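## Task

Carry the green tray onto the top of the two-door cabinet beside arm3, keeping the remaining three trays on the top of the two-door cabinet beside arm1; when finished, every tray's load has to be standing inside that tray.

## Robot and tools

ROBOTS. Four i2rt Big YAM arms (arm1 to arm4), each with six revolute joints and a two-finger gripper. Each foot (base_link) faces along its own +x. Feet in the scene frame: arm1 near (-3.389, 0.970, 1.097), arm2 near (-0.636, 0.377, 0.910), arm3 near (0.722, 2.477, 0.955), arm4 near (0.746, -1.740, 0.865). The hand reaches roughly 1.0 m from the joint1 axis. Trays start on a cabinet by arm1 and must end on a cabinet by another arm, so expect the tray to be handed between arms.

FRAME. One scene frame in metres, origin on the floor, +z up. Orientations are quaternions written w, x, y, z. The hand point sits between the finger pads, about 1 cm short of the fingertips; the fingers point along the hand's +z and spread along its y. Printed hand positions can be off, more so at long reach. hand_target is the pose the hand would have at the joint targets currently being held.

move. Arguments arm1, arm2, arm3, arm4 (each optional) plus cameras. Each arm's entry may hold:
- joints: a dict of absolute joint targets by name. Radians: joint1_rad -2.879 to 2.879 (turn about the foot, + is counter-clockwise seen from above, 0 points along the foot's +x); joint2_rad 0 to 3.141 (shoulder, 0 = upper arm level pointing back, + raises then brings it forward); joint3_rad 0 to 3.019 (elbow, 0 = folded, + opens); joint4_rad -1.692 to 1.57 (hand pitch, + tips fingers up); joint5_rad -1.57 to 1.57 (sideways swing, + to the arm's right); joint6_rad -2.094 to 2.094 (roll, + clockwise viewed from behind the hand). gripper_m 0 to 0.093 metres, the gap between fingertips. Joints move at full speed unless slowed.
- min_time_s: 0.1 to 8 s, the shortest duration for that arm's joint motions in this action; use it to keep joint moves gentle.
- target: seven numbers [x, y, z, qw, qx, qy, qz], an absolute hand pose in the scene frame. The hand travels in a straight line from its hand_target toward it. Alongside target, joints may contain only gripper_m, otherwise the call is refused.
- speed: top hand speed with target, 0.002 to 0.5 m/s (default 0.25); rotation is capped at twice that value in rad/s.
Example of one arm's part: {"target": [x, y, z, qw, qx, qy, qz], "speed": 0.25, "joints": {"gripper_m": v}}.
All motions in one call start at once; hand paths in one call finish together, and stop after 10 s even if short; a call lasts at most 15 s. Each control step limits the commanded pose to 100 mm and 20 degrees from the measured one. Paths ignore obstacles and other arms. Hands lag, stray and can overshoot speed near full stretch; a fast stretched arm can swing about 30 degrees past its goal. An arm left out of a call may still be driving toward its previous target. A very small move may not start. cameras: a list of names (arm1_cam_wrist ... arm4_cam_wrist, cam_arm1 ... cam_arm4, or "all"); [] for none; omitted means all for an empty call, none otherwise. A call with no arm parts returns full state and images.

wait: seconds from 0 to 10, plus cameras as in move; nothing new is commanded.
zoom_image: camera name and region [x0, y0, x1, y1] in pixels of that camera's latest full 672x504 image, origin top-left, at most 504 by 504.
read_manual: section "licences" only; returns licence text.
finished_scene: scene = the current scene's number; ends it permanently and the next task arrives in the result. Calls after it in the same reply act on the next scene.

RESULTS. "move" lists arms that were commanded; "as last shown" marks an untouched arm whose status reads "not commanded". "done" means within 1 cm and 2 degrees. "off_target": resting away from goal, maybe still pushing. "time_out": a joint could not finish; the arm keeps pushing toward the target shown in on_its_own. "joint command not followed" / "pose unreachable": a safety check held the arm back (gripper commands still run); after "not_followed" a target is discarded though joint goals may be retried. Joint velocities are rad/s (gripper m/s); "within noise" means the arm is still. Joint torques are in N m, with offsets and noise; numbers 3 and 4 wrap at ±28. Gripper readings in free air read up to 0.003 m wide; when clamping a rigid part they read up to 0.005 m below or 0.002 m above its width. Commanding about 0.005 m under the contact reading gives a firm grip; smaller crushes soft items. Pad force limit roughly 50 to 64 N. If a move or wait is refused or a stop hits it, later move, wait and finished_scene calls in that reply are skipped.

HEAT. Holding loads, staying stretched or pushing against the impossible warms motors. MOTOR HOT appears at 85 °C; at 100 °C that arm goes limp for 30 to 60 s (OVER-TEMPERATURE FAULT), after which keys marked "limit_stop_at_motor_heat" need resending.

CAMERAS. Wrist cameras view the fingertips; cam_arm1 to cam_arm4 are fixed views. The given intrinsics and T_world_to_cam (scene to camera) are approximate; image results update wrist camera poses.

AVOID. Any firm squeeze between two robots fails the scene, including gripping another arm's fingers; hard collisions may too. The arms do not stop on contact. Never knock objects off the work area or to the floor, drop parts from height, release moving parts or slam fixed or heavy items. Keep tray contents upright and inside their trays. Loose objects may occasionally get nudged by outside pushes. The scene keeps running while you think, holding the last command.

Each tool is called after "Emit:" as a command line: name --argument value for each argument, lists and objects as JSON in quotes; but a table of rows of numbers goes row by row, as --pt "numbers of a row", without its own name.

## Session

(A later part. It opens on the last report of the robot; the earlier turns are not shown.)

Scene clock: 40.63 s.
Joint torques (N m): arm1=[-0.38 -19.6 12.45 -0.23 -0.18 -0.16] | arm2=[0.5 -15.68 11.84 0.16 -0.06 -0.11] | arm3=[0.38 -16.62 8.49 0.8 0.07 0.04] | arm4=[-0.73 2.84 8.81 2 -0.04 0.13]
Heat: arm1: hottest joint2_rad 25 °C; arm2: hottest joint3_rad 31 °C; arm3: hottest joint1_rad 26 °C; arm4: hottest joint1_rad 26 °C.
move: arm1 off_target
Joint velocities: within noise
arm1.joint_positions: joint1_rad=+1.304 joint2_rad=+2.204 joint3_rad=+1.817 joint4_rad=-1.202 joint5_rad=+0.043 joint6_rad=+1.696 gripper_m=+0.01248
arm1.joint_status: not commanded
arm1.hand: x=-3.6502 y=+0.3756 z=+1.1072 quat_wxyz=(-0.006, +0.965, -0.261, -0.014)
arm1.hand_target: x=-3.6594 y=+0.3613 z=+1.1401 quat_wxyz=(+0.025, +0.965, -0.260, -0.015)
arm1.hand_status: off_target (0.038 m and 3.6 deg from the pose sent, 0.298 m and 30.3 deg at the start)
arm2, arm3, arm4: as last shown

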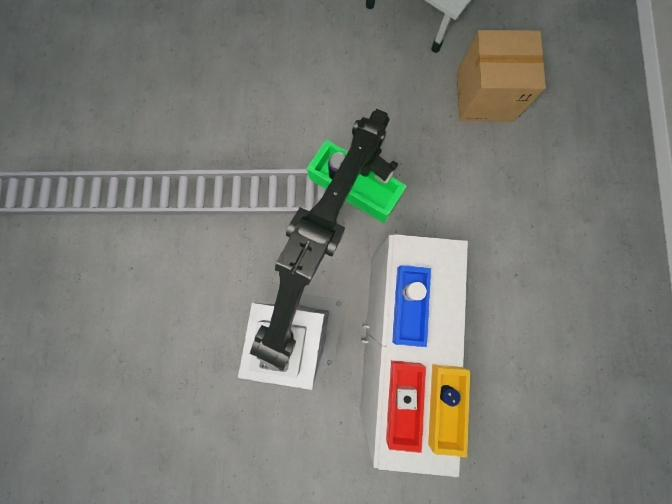

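Emit:
move --arm1 '{"target":[-3.38,0.30,1.08,0.03,1,0.0175,-0.01],"speed":0.2}'

Emit:
move --arm1 '{"target":[-3.38,0.298,0.98,0.03,1,0.0175,-0.01],"speed":0.15}' --cameras '["cam_arm1"]'

Emit:
zoom_image --camera "cam_arm1" --region '[180, 120, 380, 260]'

Scene clock: 43.60 s.
Joint torques (N m): arm1=[-0.5 -18.96 13.63 0.01 -0.15 -0.19] | arm2=[0.5 -15.68 11.85 0.16 -0.06 -0.12] | arm3=[0.44 -16.67 8.51 0.77 0.06 0.05] | arm4=[-0.73 2.84 8.81 2 -0.05 0.13]
Heat: arm1: hottest joint2_rad 25 °C; arm2: hottest joint3_rad 32 °C; arm3: hottest joint1_rad 26 °C; arm4: hottest joint1_rad 26 °C.
move: arm1 off_target
Joint velocities: arm1=[within noise] | arm2=[-0.024 -0.044 -0.012 -0.022 -0.007 -0.007 0] | arm3=[within noise] | arm4=[within noise]
arm1.joint_positions: joint1_rad=+1.733 joint2_rad=+2.264 joint3_rad=+1.742 joint4_rad=-1.083 joint5_rad=+0.034 joint6_rad=+1.564 gripper_m=+0.01248
arm1.joint_status: not commanded
arm1.hand: x=-3.3781 y=+0.3305 z=+1.0473 quat_wxyz=(-0.009, +1.000, +0.016, -0.013)
arm1.hand_target: x=-3.3801 y=+0.3021 z=+1.0812 quat_wxyz=(+0.030, +0.999, +0.018, -0.010)
arm1.hand_status: off_target (0.045 m and 4.5 deg from the pose sent, 0.282 m and 32.5 deg at the start)
arm2.joint_positions: joint1_rad=+0.073 joint2_rad=+1.918 joint3_rad=+1.526 joint4_rad=-1.188 joint5_rad=+0.009 joint6_rad=+0.077 gripper_m=+0.09396
arm2.joint_status: not commanded
arm2.hand: x=-1.1992 y=+0.3416 z=+0.9841 quat_wxyz=(-0.003, +1.000, -0.005, +0.000)
arm2.hand_target: x=-1.2188 y=+0.3349 z=+1.0003 quat_wxyz=(+0.000, +1.000, +0.000, -0.020)
arm2.hand_status: not commanded
arm3.joint_positions: joint1_rad=-1.190 joint2_rad=+1.917 joint3_rad=+1.397 joint4_rad=-1.092 joint5_rad=+0.002 joint6_rad=+1.589 gripper_m=+0.09402
arm3.joint_status: not commanded
arm3.hand: x=+1.1550 y=+2.1619 z=+0.9892 quat_wxyz=(+0.013, -0.895, -0.447, +0.003)
arm3.hand_target: x=+1.1568 y=+2.1545 z=+0.9989 quat_wxyz=(-0.001, -0.899, -0.437, -0.005)
arm3.hand_status: not commanded
arm4.joint_positions: joint1_rad=-0.546 joint2_rad=+0.615 joint3_rad=+1.544 joint4_rad=-1.256 joint5_rad=-0.261 joint6_rad=-0.380 gripper_m=+0.09396
arm4.joint_status: not commanded
arm4.hand: x=+0.8807 y=-1.9065 z=+1.4980 quat_wxyz=(-0.502, -0.207, -0.782, +0.305)
arm4.hand_target: x=+0.8787 y=-1.9030 z=+1.5070 quat_wxyz=(-0.508, -0.204, -0.777, +0.311)
arm4.hand_status: not commanded
pictures: none

Scene clock: 45.10 s.
Joint torques (N m): arm1=[-0.5 -19.96 10.55 0.17 -0.16 -0.15] | arm2=[0.5 -15.68 11.85 0.16 -0.06 -0.11] | arm3=[0.26 -16.79 8.49 0.79 0.05 0.04] | arm4=[-0.73 2.78 8.83 2 -0.04 0.13]
Heat: arm1: hottest joint2_rad 25 °C; arm2: hottest joint3_rad 32 °C; arm3: hottest joint1_rad 26 °C; arm4: hottest joint1_rad 26 °C.
move: arm1 off_target
Joint velocities: within noise
arm1.joint_positions: joint1_rad=+1.733 joint2_rad=+2.415 joint3_rad=+1.742 joint4_rad=-0.917 joint5_rad=+0.034 joint6_rad=+1.562 gripper_m=+0.01248
arm1.joint_status: not commanded
arm1.hand: x=-3.3772 y=+0.3237 z=+0.9525 quat_wxyz=(-0.001, +1.000, +0.017, -0.013)
arm1.hand_target: x=-3.3801 y=+0.2991 z=+0.9806 quat_wxyz=(+0.030, +0.999, +0.018, -0.010)
arm1.hand_status: off_target (0.038 m and 3.6 deg from the pose sent, 0.075 m and 4.5 deg at the start)
arm2, arm3, arm4: as last shown

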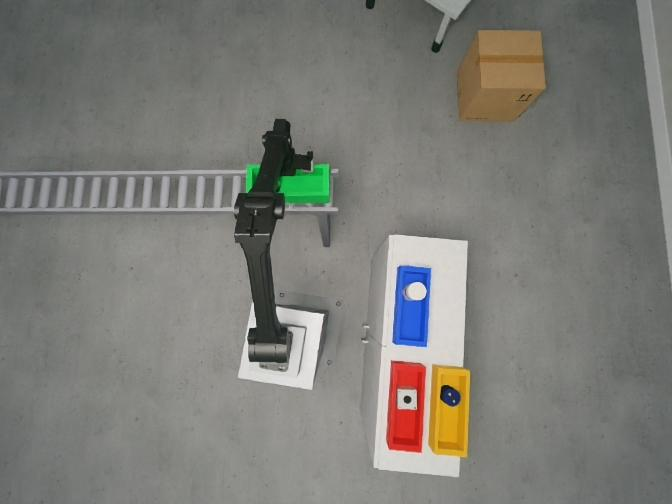

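Scaled by 2.520 from the camera's image (finer frame: 960x720).

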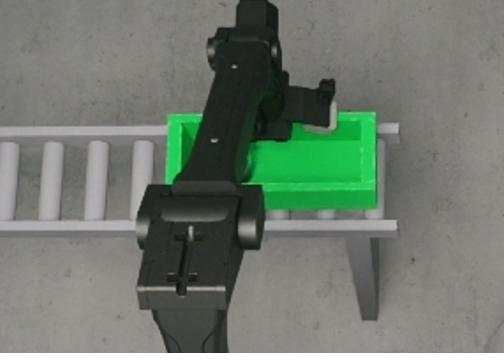

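Emit:
move --arm1 '{"target":[-3.38,0.309,0.95,0.03,1,0.02,-0.01],"speed":0.12}' --cameras '["cam_arm1"]'

Emit:
zoom_image --camera "cam_arm1" --region '[180, 120, 380, 260]'

Scene clock: 46.87 s.
Joint torques (N m): arm1=[-0.44 -19.31 8.17 0.35 -0.17 -0.15] | arm2=[0.56 -15.68 11.84 0.16 -0.06 -0.11] | arm3=[0.38 -16.73 8.53 0.76 0.06 0.04] | arm4=[-0.73 2.78 8.81 2 -0.04 0.13]
Heat: arm1: hottest joint2_rad 26 °C; arm2: hottest joint3_rad 32 °C; arm3: hottest joint1_rad 26 °C; arm4: hottest joint1_rad 26 °C.
move: arm1 off_target
Joint velocities: within noise
arm1.joint_positions: joint1_rad=+1.733 joint2_rad=+2.431 joint3_rad=+1.727 joint4_rad=-0.849 joint5_rad=+0.034 joint6_rad=+1.556 gripper_m=+0.01248
arm1.joint_status: not commanded
arm1.hand: x=-3.3770 y=+0.3192 z=+0.9374 quat_wxyz=(+0.016, +1.000, +0.020, -0.013)
arm1.hand_target: x=-3.3800 y=+0.3092 z=+0.9501 quat_wxyz=(+0.030, +0.999, +0.020, -0.010)
arm1.hand_status: off_target (0.016 m and 1.6 deg from the pose sent, 0.015 m and 3.6 deg at the start)
arm2, arm3, arm4: as last shown

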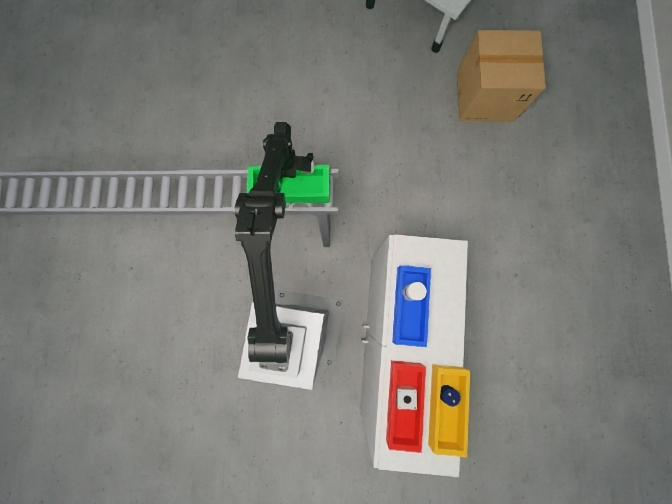

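Scaled by 2.520 from the camera's image (finer frame: 960x720).

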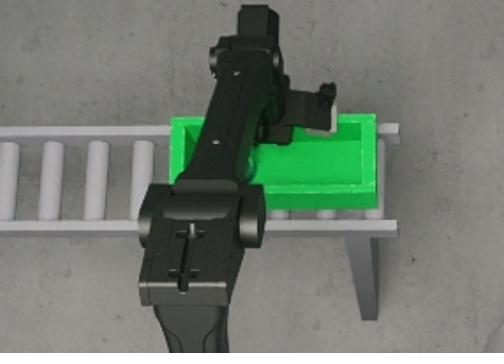

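Emit:
move --arm1 '{"target":[-3.38,0.324,0.938,0.03,1,0.02,-0.01],"speed":0.12}' --cameras '["cam_arm1"]'

Emit:
zoom_image --camera "cam_arm1" --region '[180, 120, 380, 260]'

Scene clock: 48.30 s.
Joint torques (N m): arm1=[-0.44 -19.49 6.97 0.2 -0.17 -0.13] | arm2=[0.5 -15.74 11.86 0.16 -0.06 -0.12] | arm3=[0.5 -16.56 8.5 0.8 0.06 0.05] | arm4=[-0.73 2.78 8.81 2 -0.04 0.13]
Heat: arm1: hottest joint2_rad 26 °C; arm2: hottest joint3_rad 32 °C; arm3: hottest joint1_rad 26 °C; arm4: hottest joint1_rad 26 °C.
move: arm1 off_target
Joint velocities: within noise
arm1.joint_positions: joint1_rad=+1.733 joint2_rad=+2.431 joint3_rad=+1.673 joint4_rad=-0.793 joint5_rad=+0.034 joint6_rad=+1.555 gripper_m=+0.01248
arm1.joint_status: not commanded
arm1.hand: x=-3.3772 y=+0.3322 z=+0.9220 quat_wxyz=(+0.017, +1.000, +0.020, -0.013)
arm1.hand_target: x=-3.3800 y=+0.3241 z=+0.9378 quat_wxyz=(+0.030, +0.999, +0.020, -0.010)
arm1.hand_status: off_target (0.018 m and 1.5 deg from the pose sent, 0.006 m and 1.6 deg at the start)
arm2, arm3, arm4: as last shown

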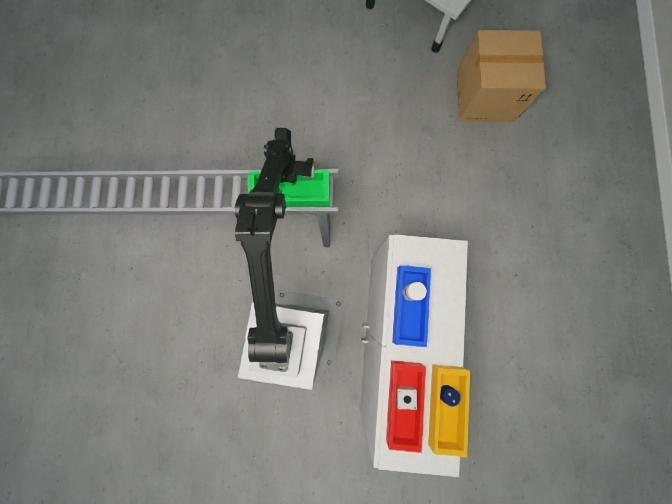

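Scaled by 2.520 from the camera's image (finer frame: 960x720).

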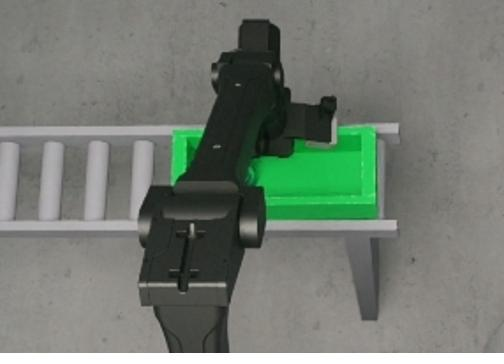

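Emit:
move --arm1 '{"target":[-3.38,0.318,0.912,0.03,1,0.02,-0.01],"speed":0.1}' --cameras '["cam_arm1"]'

Emit:
zoom_image --camera "cam_arm1" --region '[180, 120, 380, 260]'

Emit:
move --arm1 '{"target":[-3.38,0.318,0.893,0.03,1,0.02,-0.01],"speed":0.08}' --cameras '["cam_arm1"]'

Emit:
zoom_image --camera "cam_arm1" --region '[180, 120, 380, 260]'

Scene clock: 49.77 s.
Joint torques (N m): arm1=[-0.5 -16.85 9.78 0.02 -0.47 -0.23] | arm2=[0.5 -15.74 11.85 0.14 -0.06 -0.11] | arm3=[0.26 -16.5 8.53 0.72 0.04 0.03] | arm4=[-0.73 2.84 8.83 2 -0.05 0.13]
Heat: arm1: hottest joint2_rad 26 °C; arm2: hottest joint3_rad 33 °C; arm3: hottest joint1_rad 26 °C; arm4: hottest joint1_rad 26 °C.
move: arm1 off_target
Joint velocities: within noise
arm1.joint_positions: joint1_rad=+1.733 joint2_rad=+2.453 joint3_rad=+1.675 joint4_rad=-0.766 joint5_rad=+0.041 joint6_rad=+1.563 gripper_m=+0.01248
arm1.joint_status: not commanded
arm1.hand: x=-3.3784 y=+0.3309 z=+0.9097 quat_wxyz=(+0.022, +0.999, +0.016, -0.017)
arm1.hand_target: x=-3.3800 y=+0.3182 z=+0.9124 quat_wxyz=(+0.030, +0.999, +0.020, -0.010)
arm1.hand_status: off_target (0.013 m and 1.3 deg from the pose sent, 0.018 m and 1.5 deg at the start)
arm2, arm3, arm4: as last shown

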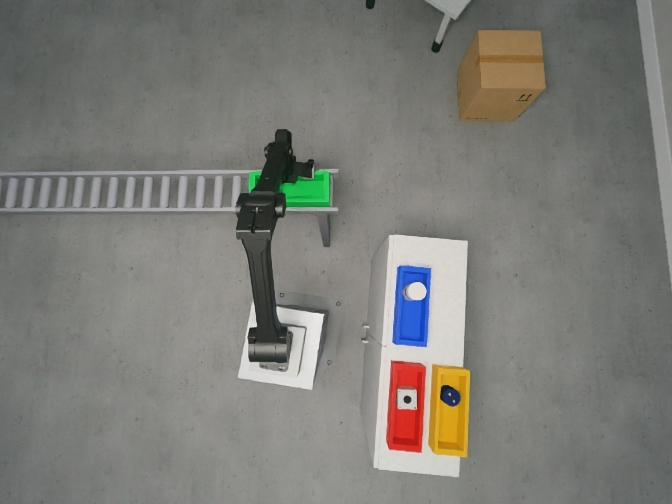

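Scaled by 2.520 from the camera's image (finer frame: 960x720).

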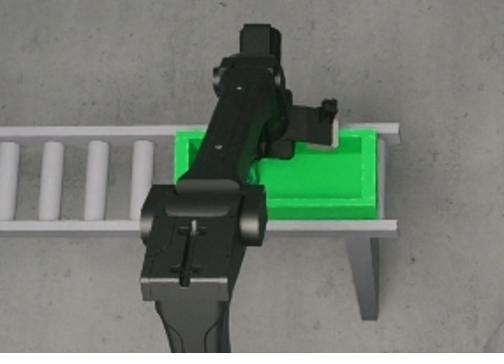

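Scene clock: 50.73 s.
Joint torques (N m): arm1=[-0.5 -15.27 9.69 1.01 -1.05 -0.22] | arm2=[0.5 -15.74 11.85 0.14 -0.06 -0.12] | arm3=[0.32 -16.79 8.53 0.77 0.05 0.06] | arm4=[-0.73 2.78 8.81 2.02 -0.04 0.13]
Heat: arm1: hottest joint2_rad 26 °C; arm2: hottest joint3_rad 33 °C; arm3: hottest joint1_rad 26 °C; arm4: hottest joint1_rad 26 °C.
move: arm1 off_target
Joint velocities: within noise
arm1.joint_positions: joint1_rad=+1.733 joint2_rad=+2.465 joint3_rad=+1.685 joint4_rad=-0.762 joint5_rad=+0.057 joint6_rad=+1.562 gripper_m=+0.01248
arm1.joint_status: not commanded
arm1.hand: x=-3.3810 y=+0.3290 z=+0.9048 quat_wxyz=(+0.022, +0.999, +0.017, -0.024)
arm1.hand_target: x=-3.3800 y=+0.3187 z=+0.8935 quat_wxyz=(+0.030, +0.999, +0.020, -0.010)
arm1.hand_status: off_target (0.016 m and 1.9 deg from the pose sent, 0.021 m and 1.3 deg at the start)
arm2, arm3, arm4: as last shown

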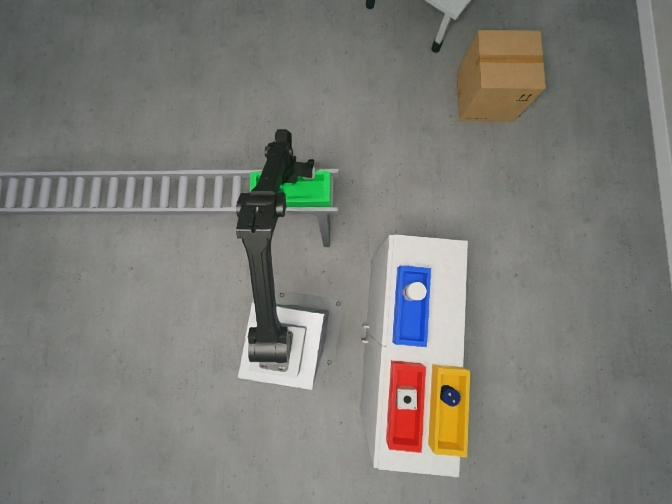

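Scaled by 2.520 from the camera's image (finer frame: 960x720).

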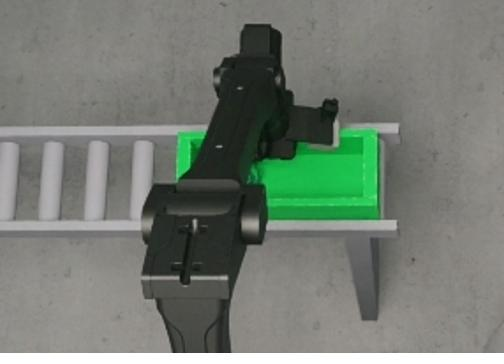

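Emit:
move --arm1 '{"target":[-3.38,0.300,0.94,0.03,1,0.02,-0.01],"speed":0.12}'

Emit:
move --arm1 '{"target":[-3.38,0.303,0.915,0.03,1,0.02,0.0],"speed":0.12}' --cameras '["cam_arm1"]'

Emit:
zoom_image --camera "cam_arm1" --region '[270, 150, 350, 230]'

Scene clock: 52.37 s.
Joint torques (N m): arm1=[-0.5 -19.14 11.62 -0.8 -0.29 -0.17] | arm2=[0.5 -15.68 11.85 0.16 -0.06 -0.11] | arm3=[0.38 -16.73 8.5 0.76 0.07 0.05] | arm4=[-0.73 2.84 8.81 2 -0.04 0.13]
Heat: arm1: hottest joint2_rad 26 °C; arm2: hottest joint3_rad 33 °C; arm3: hottest joint3_rad 27 °C; arm4: hottest joint1_rad 26 °C.
move: arm1 off_target
Joint velocities: within noise
arm1.joint_positions: joint1_rad=+1.733 joint2_rad=+2.465 joint3_rad=+1.721 joint4_rad=-0.831 joint5_rad=+0.037 joint6_rad=+1.558 gripper_m=+0.01248
arm1.joint_status: not commanded
arm1.hand: x=-3.3776 y=+0.3277 z=+0.9147 quat_wxyz=(+0.006, +1.000, +0.019, -0.015)
arm1.hand_target: x=-3.3801 y=+0.3014 z=+0.9407 quat_wxyz=(+0.030, +0.999, +0.020, -0.010)
arm1.hand_status: off_target (0.038 m and 2.8 deg from the pose sent, 0.046 m and 1.9 deg at the start)
arm2, arm3, arm4: as last shown
pictures: none

Scene clock: 53.33 s.
Joint torques (N m): arm1=[-0.91 -17.08 11.07 0.47 -0.73 -0.2] | arm2=[0.5 -15.74 11.84 0.14 -0.06 -0.12] | arm3=[0.44 -16.67 8.47 0.75 0.05 0.05] | arm4=[-0.73 2.78 8.83 2 -0.05 0.13]
Heat: arm1: hottest joint2_rad 26 °C; arm2: hottest joint3_rad 33 °C; arm3: hottest joint3_rad 27 °C; arm4: hottest joint1_rad 26 °C.
move: arm1 off_target
Joint velocities: within noise
arm1.joint_positions: joint1_rad=+1.733 joint2_rad=+2.476 joint3_rad=+1.725 joint4_rad=-0.817 joint5_rad=+0.028 joint6_rad=+1.556 gripper_m=+0.01248
arm1.joint_status: not commanded
arm1.hand: x=-3.3760 y=+0.3258 z=+0.9089 quat_wxyz=(+0.009, +1.000, +0.020, -0.010)
arm1.hand_target: x=-3.3802 y=+0.3040 z=+0.9157 quat_wxyz=(+0.030, +0.999, +0.020, +0.000)
arm1.hand_status: off_target (0.024 m and 2.7 deg from the pose sent, 0.025 m and 3.3 deg at the start)
arm2, arm3, arm4: as last shown

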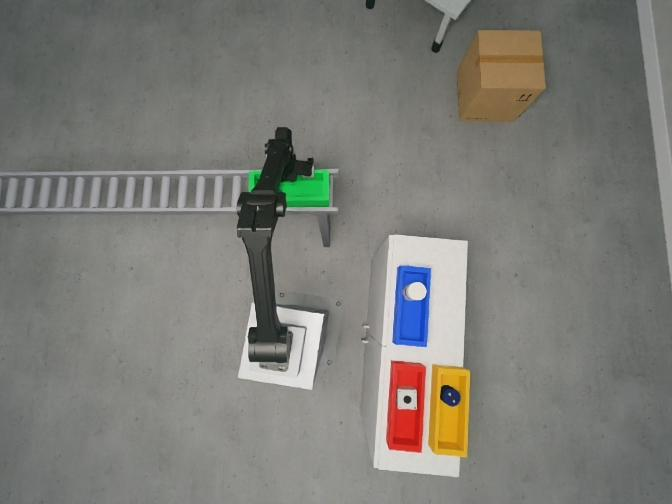

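Scaled by 6.300 from the camera's image (finer frame: 960x720).

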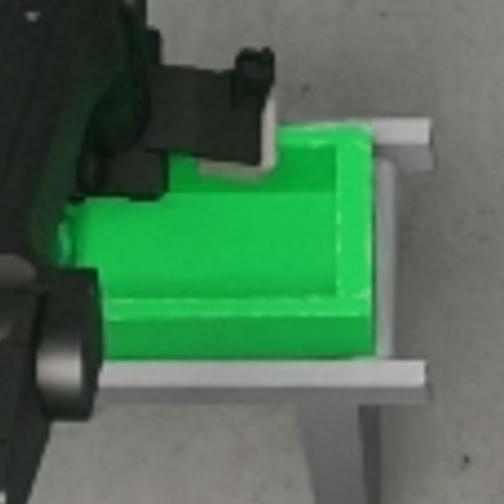

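Emit:
move --arm1 '{"target":[-3.38,0.288,0.95,0.03,1,0.02,0.0],"speed":0.12}'

Emit:
move --arm1 '{"target":[-3.38,0.290,0.918,0.03,1,0.02,0.0],"speed":0.12}' --cameras '["cam_arm1"]'

Emit:
zoom_image --camera "cam_arm1" --region '[270, 150, 350, 230]'

Scene clock: 55.30 s.
Joint torques (N m): arm1=[-0.91 -19.19 12.01 -0.68 -0.32 -0.15] | arm2=[0.5 -15.68 11.85 0.14 -0.06 -0.12] | arm3=[0.38 -16.56 8.51 0.77 0.05 0.05] | arm4=[-0.73 2.78 8.81 2.02 -0.04 0.13]
Heat: arm1: hottest joint2_rad 26 °C; arm2: hottest joint3_rad 33 °C; arm3: hottest joint3_rad 27 °C; arm4: hottest joint1_rad 26 °C.
move: arm1 off_target
Joint velocities: within noise
arm1.joint_positions: joint1_rad=+1.733 joint2_rad=+2.476 joint3_rad=+1.773 joint4_rad=-0.876 joint5_rad=+0.017 joint6_rad=+1.551 gripper_m=+0.01248
arm1.joint_status: not commanded
arm1.hand: x=-3.3740 y=+0.3166 z=+0.9227 quat_wxyz=(+0.004, +1.000, +0.023, -0.005)
arm1.hand_target: x=-3.3801 y=+0.2894 z=+0.9509 quat_wxyz=(+0.031, +0.999, +0.020, +0.000)
arm1.hand_status: off_target (0.040 m and 3.1 deg from the pose sent, 0.056 m and 2.6 deg at the start)
arm2.joint_positions: joint1_rad=+0.073 joint2_rad=+1.918 joint3_rad=+1.526 joint4_rad=-1.188 joint5_rad=+0.009 joint6_rad=+0.077 gripper_m=+0.09396
arm2.joint_status: not commanded
arm2.hand: x=-1.1992 y=+0.3416 z=+0.9841 quat_wxyz=(-0.003, +1.000, -0.005, +0.000)
arm2.hand_target: x=-1.2188 y=+0.3349 z=+1.0003 quat_wxyz=(+0.000, +1.000, +0.000, -0.020)
arm2.hand_status: not commanded
arm3.joint_positions: joint1_rad=-1.190 joint2_rad=+1.917 joint3_rad=+1.397 joint4_rad=-1.092 joint5_rad=+0.002 joint6_rad=+1.589 gripper_m=+0.09402
arm3.joint_status: not commanded
arm3.hand: x=+1.1550 y=+2.1619 z=+0.9892 quat_wxyz=(+0.013, -0.895, -0.447, +0.003)
arm3.hand_target: x=+1.1568 y=+2.1545 z=+0.9989 quat_wxyz=(-0.001, -0.899, -0.437, -0.005)
arm3.hand_status: not commanded
arm4.joint_positions: joint1_rad=-0.546 joint2_rad=+0.615 joint3_rad=+1.544 joint4_rad=-1.256 joint5_rad=-0.261 joint6_rad=-0.380 gripper_m=+0.09396
arm4.joint_status: not commanded
arm4.hand: x=+0.8807 y=-1.9065 z=+1.4980 quat_wxyz=(-0.502, -0.207, -0.782, +0.305)
arm4.hand_target: x=+0.8787 y=-1.9030 z=+1.5070 quat_wxyz=(-0.508, -0.204, -0.777, +0.311)
arm4.hand_status: not commanded
pictures: none

Scene clock: 56.30 s.
Joint torques (N m): arm1=[-0.85 -17.61 11.48 0.46 -0.74 -0.15] | arm2=[0.5 -15.68 11.86 0.14 -0.06 -0.11] | arm3=[0.44 -16.56 8.49 0.79 0.07 0.04] | arm4=[-0.73 2.84 8.83 2 -0.04 0.13]
Heat: arm1: hottest joint2_rad 26 °C; arm2: hottest joint3_rad 33 °C; arm3: hottest joint3_rad 27 °C; arm4: hottest joint1_rad 26 °C.
move: arm1 off_target
Joint velocities: within noise
arm1.joint_positions: joint1_rad=+1.732 joint2_rad=+2.501 joint3_rad=+1.782 joint4_rad=-0.853 joint5_rad=+0.028 joint6_rad=+1.551 gripper_m=+0.01248
arm1.joint_status: not commanded
arm1.hand: x=-3.3759 y=+0.3140 z=+0.9100 quat_wxyz=(+0.007, +1.000, +0.023, -0.010)
arm1.hand_target: x=-3.3801 y=+0.2910 z=+0.9190 quat_wxyz=(+0.030, +0.999, +0.020, +0.000)
arm1.hand_status: off_target (0.026 m and 2.9 deg from the pose sent, 0.028 m and 3.1 deg at the start)
arm2, arm3, arm4: as last shown

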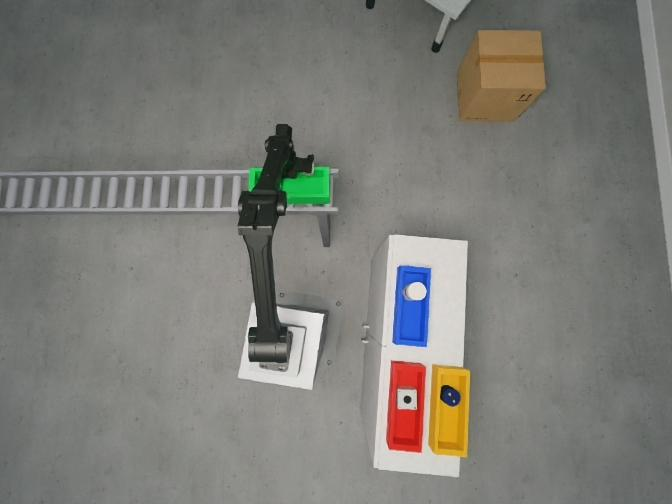

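Scaled by 6.300 from the camera's image (finer frame: 960x720).

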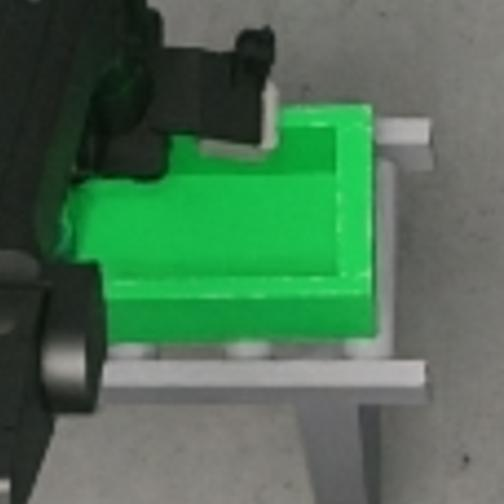

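Emit:
move --arm1 '{"target":[-3.38,0.294,0.895,0.03,1,0.02,0.01],"speed":0.08}'

Emit:
move --arm1 '{"target":[-3.38,0.297,0.878,0.03,1,0.02,0.03],"speed":0.08}' --cameras '["cam_arm1"]'

Emit:
zoom_image --camera "cam_arm1" --region '[270, 150, 350, 230]'

Emit:
zoom_image --camera "cam_arm1" --region '[210, 150, 290, 230]'

Scene clock: 57.93 s.
Joint torques (N m): arm1=[-1.2 -15.5 10.88 1.55 -1.5 -0.23] | arm2=[0.44 -15.68 11.84 0.16 -0.06 -0.12] | arm3=[0.38 -16.73 8.46 0.77 0.06 0.05] | arm4=[-0.73 2.84 8.81 2 -0.04 0.13]
Heat: arm1: hottest joint2_rad 26 °C; arm2: hottest joint3_rad 33 °C; arm3: hottest joint3_rad 27 °C; arm4: hottest joint1_rad 26 °C.
move: arm1 off_target
Joint velocities: within noise
arm1.joint_positions: joint1_rad=+1.731 joint2_rad=+2.504 joint3_rad=+1.782 joint4_rad=-0.837 joint5_rad=+0.027 joint6_rad=+1.553 gripper_m=+0.01248
arm1.joint_status: not commanded
arm1.hand: x=-3.3764 y=+0.3109 z=+0.9079 quat_wxyz=(+0.014, +1.000, +0.021, -0.010)
arm1.hand_target: x=-3.3801 y=+0.2951 z=+0.8960 quat_wxyz=(+0.031, +0.999, +0.020, +0.009)
arm1.hand_status: off_target (0.022 m and 2.9 deg from the pose sent, 0.025 m and 3.5 deg at the start)
arm2, arm3, arm4: as last shown
pictures: none

Scene clock: 58.90 s.
Joint torques (N m): arm1=[-1.03 -13.92 10 2.48 -2.37 -0.33] | arm2=[0.5 -15.74 11.85 0.14 -0.06 -0.11] | arm3=[0.32 -16.79 8.53 0.77 0.06 0.04] | arm4=[-0.73 2.84 8.83 2 -0.04 0.13]
Heat: arm1: hottest joint2_rad 26 °C; arm2: hottest joint3_rad 33 °C; arm3: hottest joint3_rad 27 °C; arm4: hottest joint1_rad 26 °C.
move: arm1 off_target
Joint velocities: within noise
arm1.joint_positions: joint1_rad=+1.718 joint2_rad=+2.505 joint3_rad=+1.786 joint4_rad=-0.828 joint5_rad=+0.009 joint6_rad=+1.553 gripper_m=+0.01247
arm1.joint_status: not commanded
arm1.hand: x=-3.3818 y=+0.3073 z=+0.9085 quat_wxyz=(+0.020, +1.000, +0.015, -0.001)
arm1.hand_target: x=-3.3801 y=+0.2994 z=+0.8797 quat_wxyz=(+0.030, +0.999, +0.020, +0.029)
arm1.hand_status: off_target (0.032 m and 3.8 deg from the pose sent, 0.033 m and 4.9 deg at the start)
arm2, arm3, arm4: as last shown

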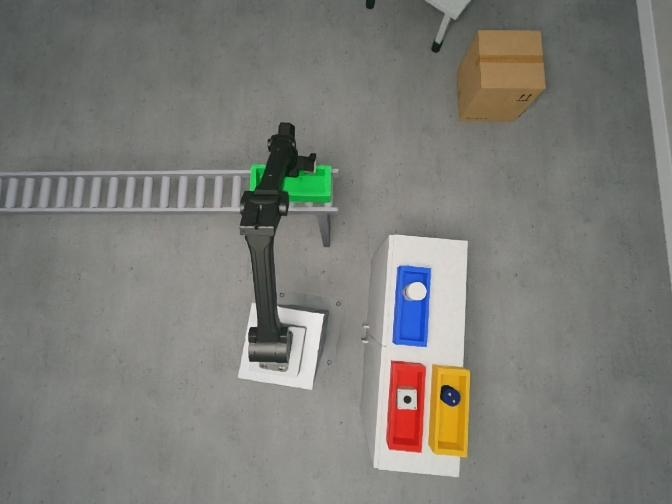

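Scaled by 6.300 from the camera's image (finer frame: 960x720).

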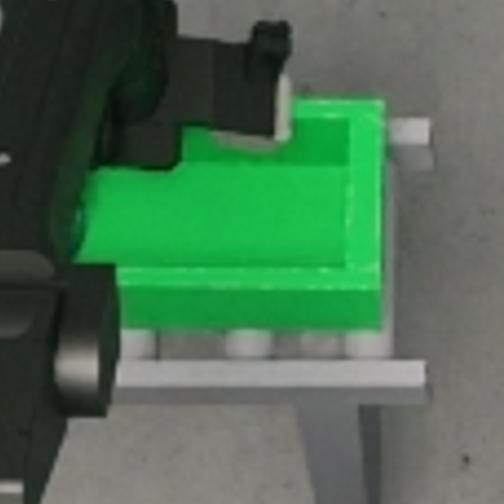

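Scaled by 6.300 from the camera's image (finer frame: 960x720).

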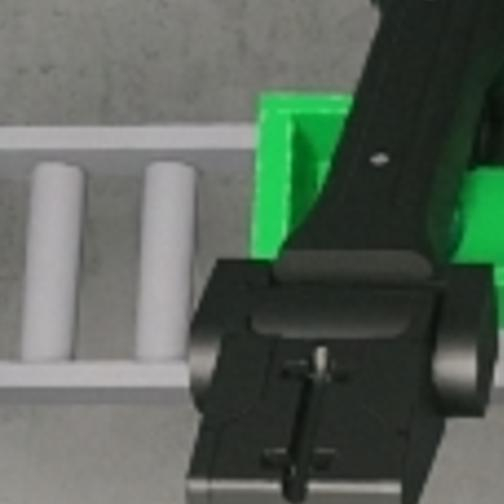

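Emit:
move --arm1 '{"target":[-3.378,0.298,0.945,0.03,1,0.02,0.0],"speed":0.1}'

Emit:
move --arm1 '{"target":[-3.378,0.303,0.92,0.03,1,0.02,0.0],"speed":0.1}' --cameras '["cam_arm1"]'

Emit:
zoom_image --camera "cam_arm1" --region '[270, 150, 350, 230]'

Emit:
zoom_image --camera "cam_arm1" --region '[210, 150, 290, 230]'

Scene clock: 60.90 s.
Joint torques (N m): arm1=[0.44 -21.83 7.46 -0.57 -0.34 -0.09] | arm2=[0.5 -15.68 11.84 0.16 -0.06 -0.11] | arm3=[0.38 -16.56 8.5 0.77 0.07 0.04] | arm4=[-0.73 2.84 8.83 2 -0.04 0.13]
Heat: arm1: hottest joint2_rad 26 °C; arm2: hottest joint3_rad 34 °C; arm3: hottest joint3_rad 27 °C; arm4: hottest joint1_rad 26 °C.
move: arm1 off_target
Joint velocities: within noise
arm1.joint_positions: joint1_rad=+1.718 joint2_rad=+2.498 joint3_rad=+1.786 joint4_rad=-0.848 joint5_rad=+0.017 joint6_rad=+1.548 gripper_m=+0.01247
arm1.joint_status: not commanded
arm1.hand: x=-3.3833 y=+0.3102 z=+0.9128 quat_wxyz=(+0.013, +1.000, +0.017, -0.005)
arm1.hand_target: x=-3.3780 y=+0.2984 z=+0.9442 quat_wxyz=(+0.030, +0.999, +0.020, +0.000)
arm1.hand_status: off_target (0.035 m and 2.1 deg from the pose sent, 0.038 m and 1.3 deg at the start)
arm2, arm3, arm4: as last shown
pictures: none

Scene clock: 61.87 s.
Joint torques (N m): arm1=[0.5 -19.43 7.02 0.76 -0.65 -0.07] | arm2=[0.5 -15.68 11.85 0.16 -0.06 -0.11] | arm3=[0.32 -16.67 8.46 0.77 0.07 0.03] | arm4=[-0.73 2.78 8.81 2.02 -0.04 0.13]
Heat: arm1: hottest joint2_rad 26 °C; arm2: hottest joint3_rad 34 °C; arm3: hottest joint3_rad 27 °C; arm4: hottest joint1_rad 26 °C.
move: arm1 off_target
Joint velocities: within noise
arm1.joint_positions: joint1_rad=+1.718 joint2_rad=+2.498 joint3_rad=+1.776 joint4_rad=-0.832 joint5_rad=+0.025 joint6_rad=+1.546 gripper_m=+0.01247
arm1.joint_status: not commanded
arm1.hand: x=-3.3846 y=+0.3108 z=+0.9101 quat_wxyz=(+0.016, +1.000, +0.018, -0.009)
arm1.hand_target: x=-3.3780 y=+0.3032 z=+0.9200 quat_wxyz=(+0.030, +0.999, +0.020, +0.000)
arm1.hand_status: off_target (0.014 m and 1.9 deg from the pose sent, 0.011 m and 2.1 deg at the start)
arm2, arm3, arm4: as last shown

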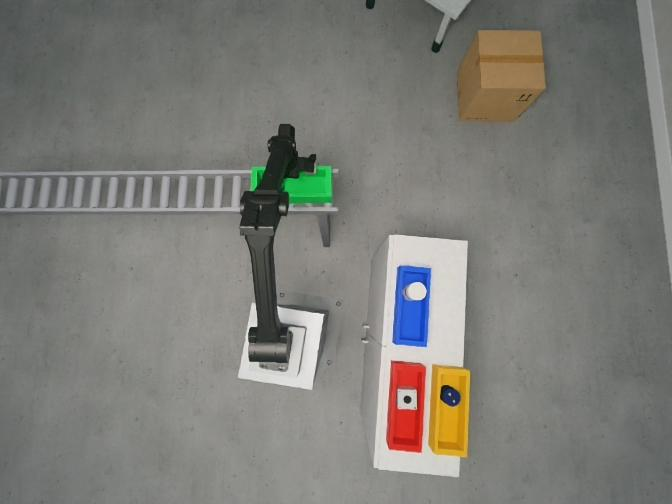

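Scaled by 6.300 from the camera's image (finer frame: 960x720).

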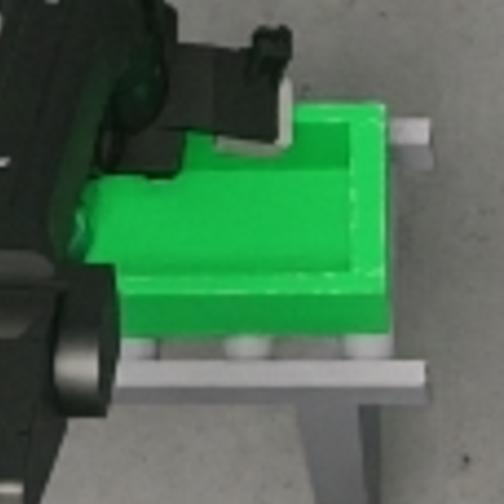

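Scaled by 6.300 from the camera's image (finer frame: 960x720).

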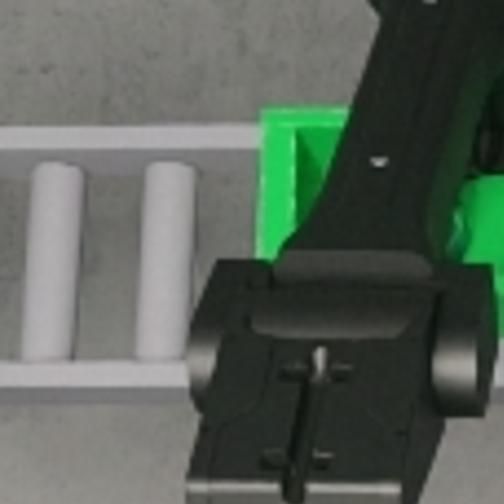

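Emit:
move --arm1 '{"target":[-3.376,0.312,0.945,0.03,1,0.02,0.0],"speed":0.1}'

Emit:
move --arm1 '{"target":[-3.376,0.315,0.915,0.03,1,0.02,0.0],"speed":0.1}' --cameras '["cam_arm1"]'

Emit:
zoom_image --camera "cam_arm1" --region '[270, 150, 350, 230]'

Emit:
zoom_image --camera "cam_arm1" --region '[210, 150, 290, 230]'

Scene clock: 63.33 s.
Joint torques (N m): arm1=[0.73 -21.95 7.23 -0.03 -0.33 -0.07] | arm2=[0.5 -15.68 11.85 0.14 -0.06 -0.11] | arm3=[0.15 -16.62 8.5 0.77 0.05 0.04] | arm4=[-0.73 2.84 8.83 2 -0.04 0.13]
Heat: arm1: hottest joint2_rad 26 °C; arm2: hottest joint3_rad 34 °C; arm3: hottest joint3_rad 27 °C; arm4: hottest joint1_rad 26 °C.
move: arm1 off_target
Joint velocities: within noise
arm1.joint_positions: joint1_rad=+1.718 joint2_rad=+2.470 joint3_rad=+1.721 joint4_rad=-0.827 joint5_rad=+0.017 joint6_rad=+1.549 gripper_m=+0.01247
arm1.joint_status: not commanded
arm1.hand: x=-3.3834 y=+0.3283 z=+0.9118 quat_wxyz=(+0.005, +1.000, +0.017, -0.005)
arm1.hand_target: x=-3.3759 y=+0.3125 z=+0.9444 quat_wxyz=(+0.030, +0.999, +0.020, +0.000)
arm1.hand_status: off_target (0.038 m and 2.9 deg from the pose sent, 0.036 m and 1.9 deg at the start)
arm2, arm3, arm4: as last shown
pictures: none

Scene clock: 64.30 s.
Joint torques (N m): arm1=[0.67 -18.14 7.38 0.94 -0.49 -0.11] | arm2=[0.5 -15.74 11.85 0.14 -0.06 -0.11] | arm3=[0.38 -16.73 8.47 0.76 0.06 0.05] | arm4=[-0.73 2.78 8.8 2 -0.04 0.13]
Heat: arm1: hottest joint2_rad 26 °C; arm2: hottest joint3_rad 34 °C; arm3: hottest joint3_rad 27 °C; arm4: hottest joint1_rad 26 °C.
move: arm1 off_target
Joint velocities: within noise
arm1.joint_positions: joint1_rad=+1.718 joint2_rad=+2.469 joint3_rad=+1.717 joint4_rad=-0.800 joint5_rad=+0.021 joint6_rad=+1.553 gripper_m=+0.01247
arm1.joint_status: not commanded
arm1.hand: x=-3.3841 y=+0.3232 z=+0.9111 quat_wxyz=(+0.017, +1.000, +0.014, -0.007)
arm1.hand_target: x=-3.3759 y=+0.3152 z=+0.9153 quat_wxyz=(+0.030, +0.999, +0.020, +0.000)
arm1.hand_status: off_target (0.012 m and 1.8 deg from the pose sent, 0.016 m and 2.9 deg at the start)
arm2, arm3, arm4: as last shown

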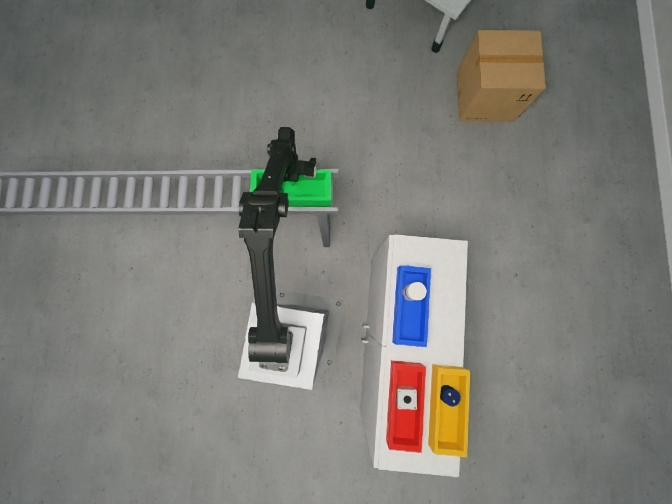

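Scaled by 6.300 from the camera's image (finer frame: 960x720).

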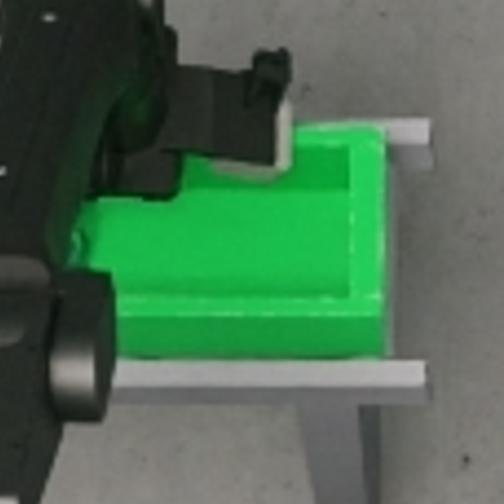

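Scaled by 6.300 from the camera's image (finer frame: 960x720).

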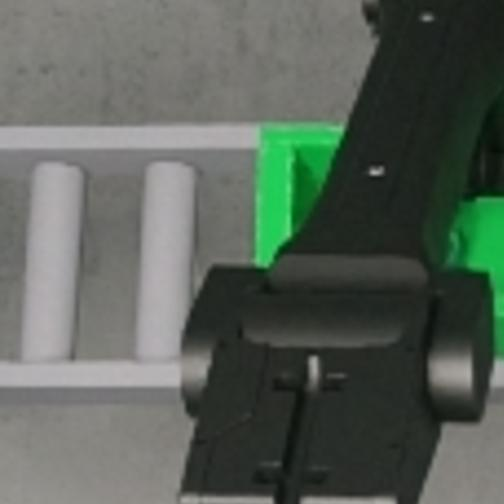

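Emit:
move --arm1 '{"target":[-3.376,0.309,0.90,0.03,1,0.018,0.0],"speed":0.1}' --cameras '["cam_arm1"]'

Emit:
zoom_image --camera "cam_arm1" --region '[270, 150, 350, 230]'

Scene clock: 65.60 s.
Joint torques (N m): arm1=[0.67 -15.85 10.17 1.07 -0.97 -0.07] | arm2=[0.5 -15.74 11.86 0.16 -0.06 -0.12] | arm3=[0.44 -16.67 8.51 0.76 0.07 0.05] | arm4=[-0.73 2.84 8.83 2 -0.04 0.13]
Heat: arm1: hottest joint2_rad 26 °C; arm2: hottest joint3_rad 34 °C; arm3: hottest joint3_rad 27 °C; arm4: hottest joint1_rad 26 °C.
move: arm1 off_target
Joint velocities: within noise
arm1.joint_positions: joint1_rad=+1.718 joint2_rad=+2.476 joint3_rad=+1.717 joint4_rad=-0.796 joint5_rad=+0.034 joint6_rad=+1.554 gripper_m=+0.01247
arm1.joint_status: not commanded
arm1.hand: x=-3.3862 y=+0.3243 z=+0.9071 quat_wxyz=(+0.016, +1.000, +0.014, -0.013)
arm1.hand_target: x=-3.3759 y=+0.3098 z=+0.9007 quat_wxyz=(+0.030, +0.999, +0.018, +0.000)
arm1.hand_status: off_target (0.020 m and 2.3 deg from the pose sent, 0.020 m and 1.7 deg at the start)
arm2.joint_positions: joint1_rad=+0.073 joint2_rad=+1.918 joint3_rad=+1.526 joint4_rad=-1.188 joint5_rad=+0.009 joint6_rad=+0.077 gripper_m=+0.09396
arm2.joint_status: not commanded
arm2.hand: x=-1.1992 y=+0.3416 z=+0.9841 quat_wxyz=(-0.003, +1.000, -0.005, +0.000)
arm2.hand_target: x=-1.2188 y=+0.3349 z=+1.0003 quat_wxyz=(+0.000, +1.000, +0.000, -0.020)
arm2.hand_status: not commanded
arm3.joint_positions: joint1_rad=-1.190 joint2_rad=+1.917 joint3_rad=+1.397 joint4_rad=-1.092 joint5_rad=+0.002 joint6_rad=+1.589 gripper_m=+0.09402
arm3.joint_status: not commanded
arm3.hand: x=+1.1550 y=+2.1619 z=+0.9892 quat_wxyz=(+0.013, -0.895, -0.447, +0.003)
arm3.hand_target: x=+1.1568 y=+2.1545 z=+0.9989 quat_wxyz=(-0.001, -0.899, -0.437, -0.005)
arm3.hand_status: not commanded
arm4.joint_positions: joint1_rad=-0.546 joint2_rad=+0.615 joint3_rad=+1.544 joint4_rad=-1.256 joint5_rad=-0.261 joint6_rad=-0.380 gripper_m=+0.09396
arm4.joint_status: not commanded
arm4.hand: x=+0.8807 y=-1.9065 z=+1.4980 quat_wxyz=(-0.502, -0.207, -0.782, +0.305)
arm4.hand_target: x=+0.8787 y=-1.9030 z=+1.5070 quat_wxyz=(-0.508, -0.204, -0.777, +0.311)
arm4.hand_status: not commanded

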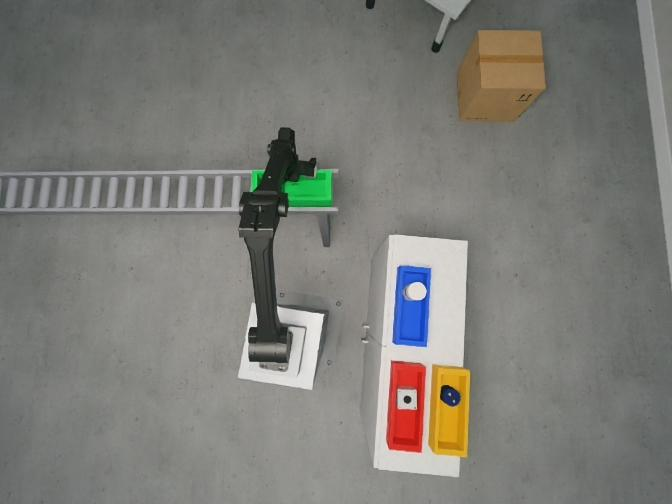

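Scaled by 6.300 from the camera's image (finer frame: 960x720).

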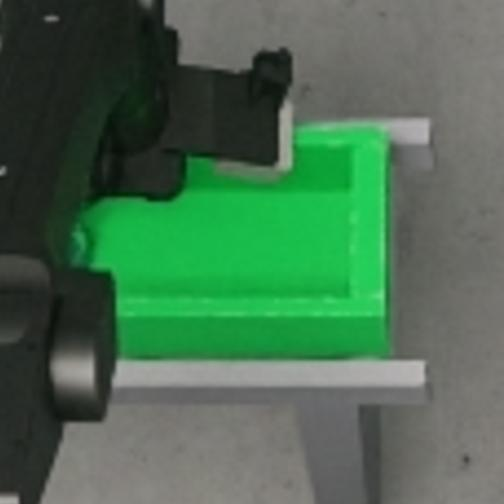

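Emit:
move --arm1 '{"joints":{"gripper_m":0.045}}'

Emit:
move --arm1 '{"target":[-3.385,0.318,1.03,0.03,1,0.018,0.0],"speed":0.3}' --cameras '["cam_arm1","arm1_cam_wrist"]'

Emit:
wait --seconds 5 --cameras '["cam_arm2"]'

Scene clock: 66.63 s.
Joint torques (N m): arm1=[0.67 -15.91 9.92 0.73 -0.07 -0.08] | arm2=[0.5 -15.68 11.85 0.16 -0.06 -0.12] | arm3=[0.44 -16.73 8.47 0.75 0.05 0.04] | arm4=[-0.73 2.78 8.81 2 -0.04 0.13]
Heat: arm1: hottest joint2_rad 26 °C; arm2: hottest joint3_rad 34 °C; arm3: hottest joint2_rad 27 °C; arm4: hottest joint1_rad 26 °C.
move: arm1 done
Joint velocities: within noise
arm1.joint_positions: joint1_rad=+1.718 joint2_rad=+2.476 joint3_rad=+1.720 joint4_rad=-0.787 joint5_rad=+0.011 joint6_rad=+1.554 gripper_m=+0.04486
arm1.joint_status: all done
arm1.hand: x=-3.3822 y=+0.3208 z=+0.9078 quat_wxyz=(+0.021, +1.000, +0.014, -0.002)
arm1.hand_target: x=-3.3759 y=+0.3099 z=+0.9005 quat_wxyz=(+0.030, +0.999, +0.018, +0.000)
arm1.hand_status: not commanded
arm2, arm3, arm4: as last shown
pictures: none

Scene clock: 67.93 s.
Joint torques (N m): arm1=[-0.26 -16.09 8.01 -0.13 0.11 -0.15] | arm2=[0.44 -15.68 11.85 0.14 -0.06 -0.11] | arm3=[0.32 -16.62 8.51 0.81 0.07 0.04] | arm4=[-0.73 2.84 8.81 2 -0.04 0.13]
Heat: arm1: hottest joint2_rad 26 °C; arm2: hottest joint3_rad 34 °C; arm3: hottest joint2_rad 27 °C; arm4: hottest joint1_rad 26 °C.
move: arm1 off_target
Joint velocities: within noise
arm1.joint_positions: joint1_rad=+1.718 joint2_rad=+2.249 joint3_rad=+1.705 joint4_rad=-0.949 joint5_rad=+0.005 joint6_rad=+1.549 gripper_m=+0.04495
arm1.joint_status: not commanded
arm1.hand: x=-3.3819 y=+0.3112 z=+1.0444 quat_wxyz=(+0.046, +0.999, +0.017, +0.001)
arm1.hand_target: x=-3.3850 y=+0.3182 z=+1.0302 quat_wxyz=(+0.030, +0.999, +0.018, +0.000)
arm1.hand_status: off_target (0.016 m and 1.9 deg from the pose sent, 0.122 m and 1.1 deg at the start)
arm2, arm3, arm4: as last shown
pictures: arm1_cam_wrist, cam_arm1
arm1_cam_wrist: T_world_to_cam=[[-0.04122, 0.99535, -0.08707, -0.3582], [0.90375, 0.0743, 0.42155, 2.63041], [0.42606, -0.06132, -0.90261, 2.49161]] pos_world=[-3.45358, 0.31386, 1.10892]

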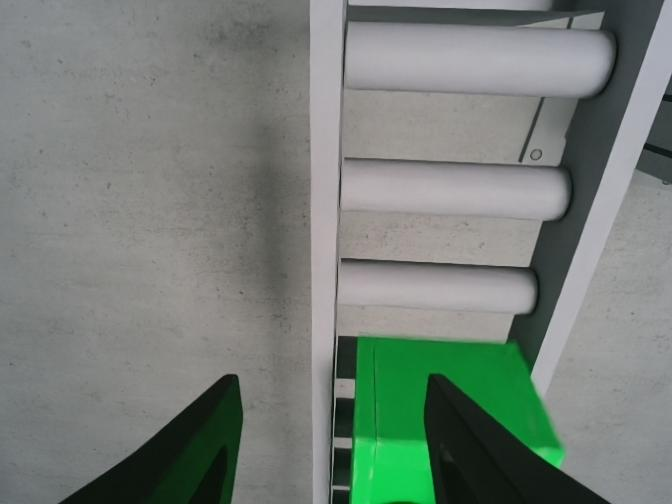

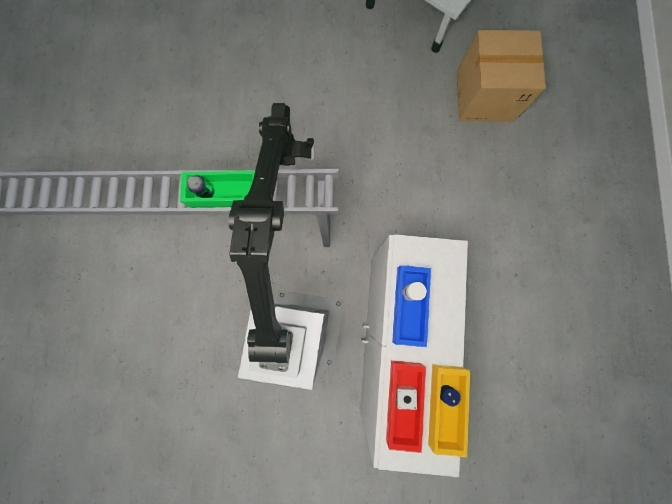

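Scene clock: 72.93 s.
Joint torques (N m): arm1=[-0.32 -15.91 8.06 -0.09 0.11 -0.15] | arm2=[0.5 -15.68 11.85 0.16 -0.06 -0.11] | arm3=[0.44 -16.62 8.49 0.76 0.06 0.05] | arm4=[-0.73 2.84 8.81 2 -0.05 0.13]
Heat: arm1: hottest joint2_rad 26 °C; arm2: hottest joint3_rad 35 °C; arm3: hottest joint2_rad 27 °C; arm4: hottest joint1_rad 26 °C.
Joint velocities: within noise
arm1.joint_positions: joint1_rad=+1.718 joint2_rad=+2.249 joint3_rad=+1.705 joint4_rad=-0.949 joint5_rad=+0.005 joint6_rad=+1.548 gripper_m=+0.04495
arm1.joint_status: not commanded
arm1.hand: x=-3.3819 y=+0.3112 z=+1.0444 quat_wxyz=(+0.046, +0.999, +0.017, +0.001)
arm1.hand_target: x=-3.3850 y=+0.3182 z=+1.0302 quat_wxyz=(+0.030, +0.999, +0.018, +0.000)
arm1.hand_status: off_target (0.016 m and 1.9 deg from the pose sent, 0.122 m and 1.1 deg at the start)
arm2.joint_positions: joint1_rad=+0.073 joint2_rad=+1.918 joint3_rad=+1.526 joint4_rad=-1.188 joint5_rad=+0.009 joint6_rad=+0.077 gripper_m=+0.09396
arm2.joint_status: not commanded
arm2.hand: x=-1.1992 y=+0.3416 z=+0.9841 quat_wxyz=(-0.003, +1.000, -0.005, +0.000)
arm2.hand_target: x=-1.2188 y=+0.3349 z=+1.0003 quat_wxyz=(+0.000, +1.000, +0.000, -0.020)
arm2.hand_status: not commanded
arm3.joint_positions: joint1_rad=-1.190 joint2_rad=+1.917 joint3_rad=+1.397 joint4_rad=-1.092 joint5_rad=+0.002 joint6_rad=+1.589 gripper_m=+0.09402
arm3.joint_status: not commanded
arm3.hand: x=+1.1550 y=+2.1619 z=+0.9892 quat_wxyz=(+0.013, -0.895, -0.447, +0.003)
arm3.hand_target: x=+1.1568 y=+2.1545 z=+0.9989 quat_wxyz=(-0.001, -0.899, -0.437, -0.005)
arm3.hand_status: not commanded
arm4.joint_positions: joint1_rad=-0.546 joint2_rad=+0.615 joint3_rad=+1.544 joint4_rad=-1.256 joint5_rad=-0.261 joint6_rad=-0.380 gripper_m=+0.09396
arm4.joint_status: not commanded
arm4.hand: x=+0.8807 y=-1.9065 z=+1.4980 quat_wxyz=(-0.502, -0.207, -0.782, +0.305)
arm4.hand_target: x=+0.8787 y=-1.9030 z=+1.5070 quat_wxyz=(-0.508, -0.204, -0.777, +0.311)
arm4.hand_status: not commanded
wait: 5.00 s; at rest by 0.27 s

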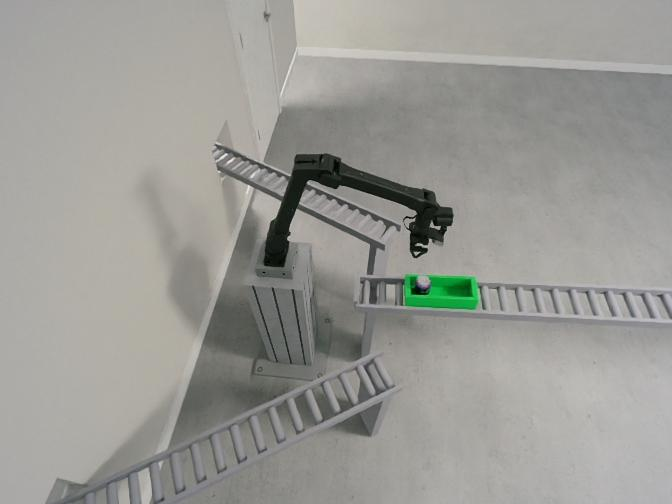

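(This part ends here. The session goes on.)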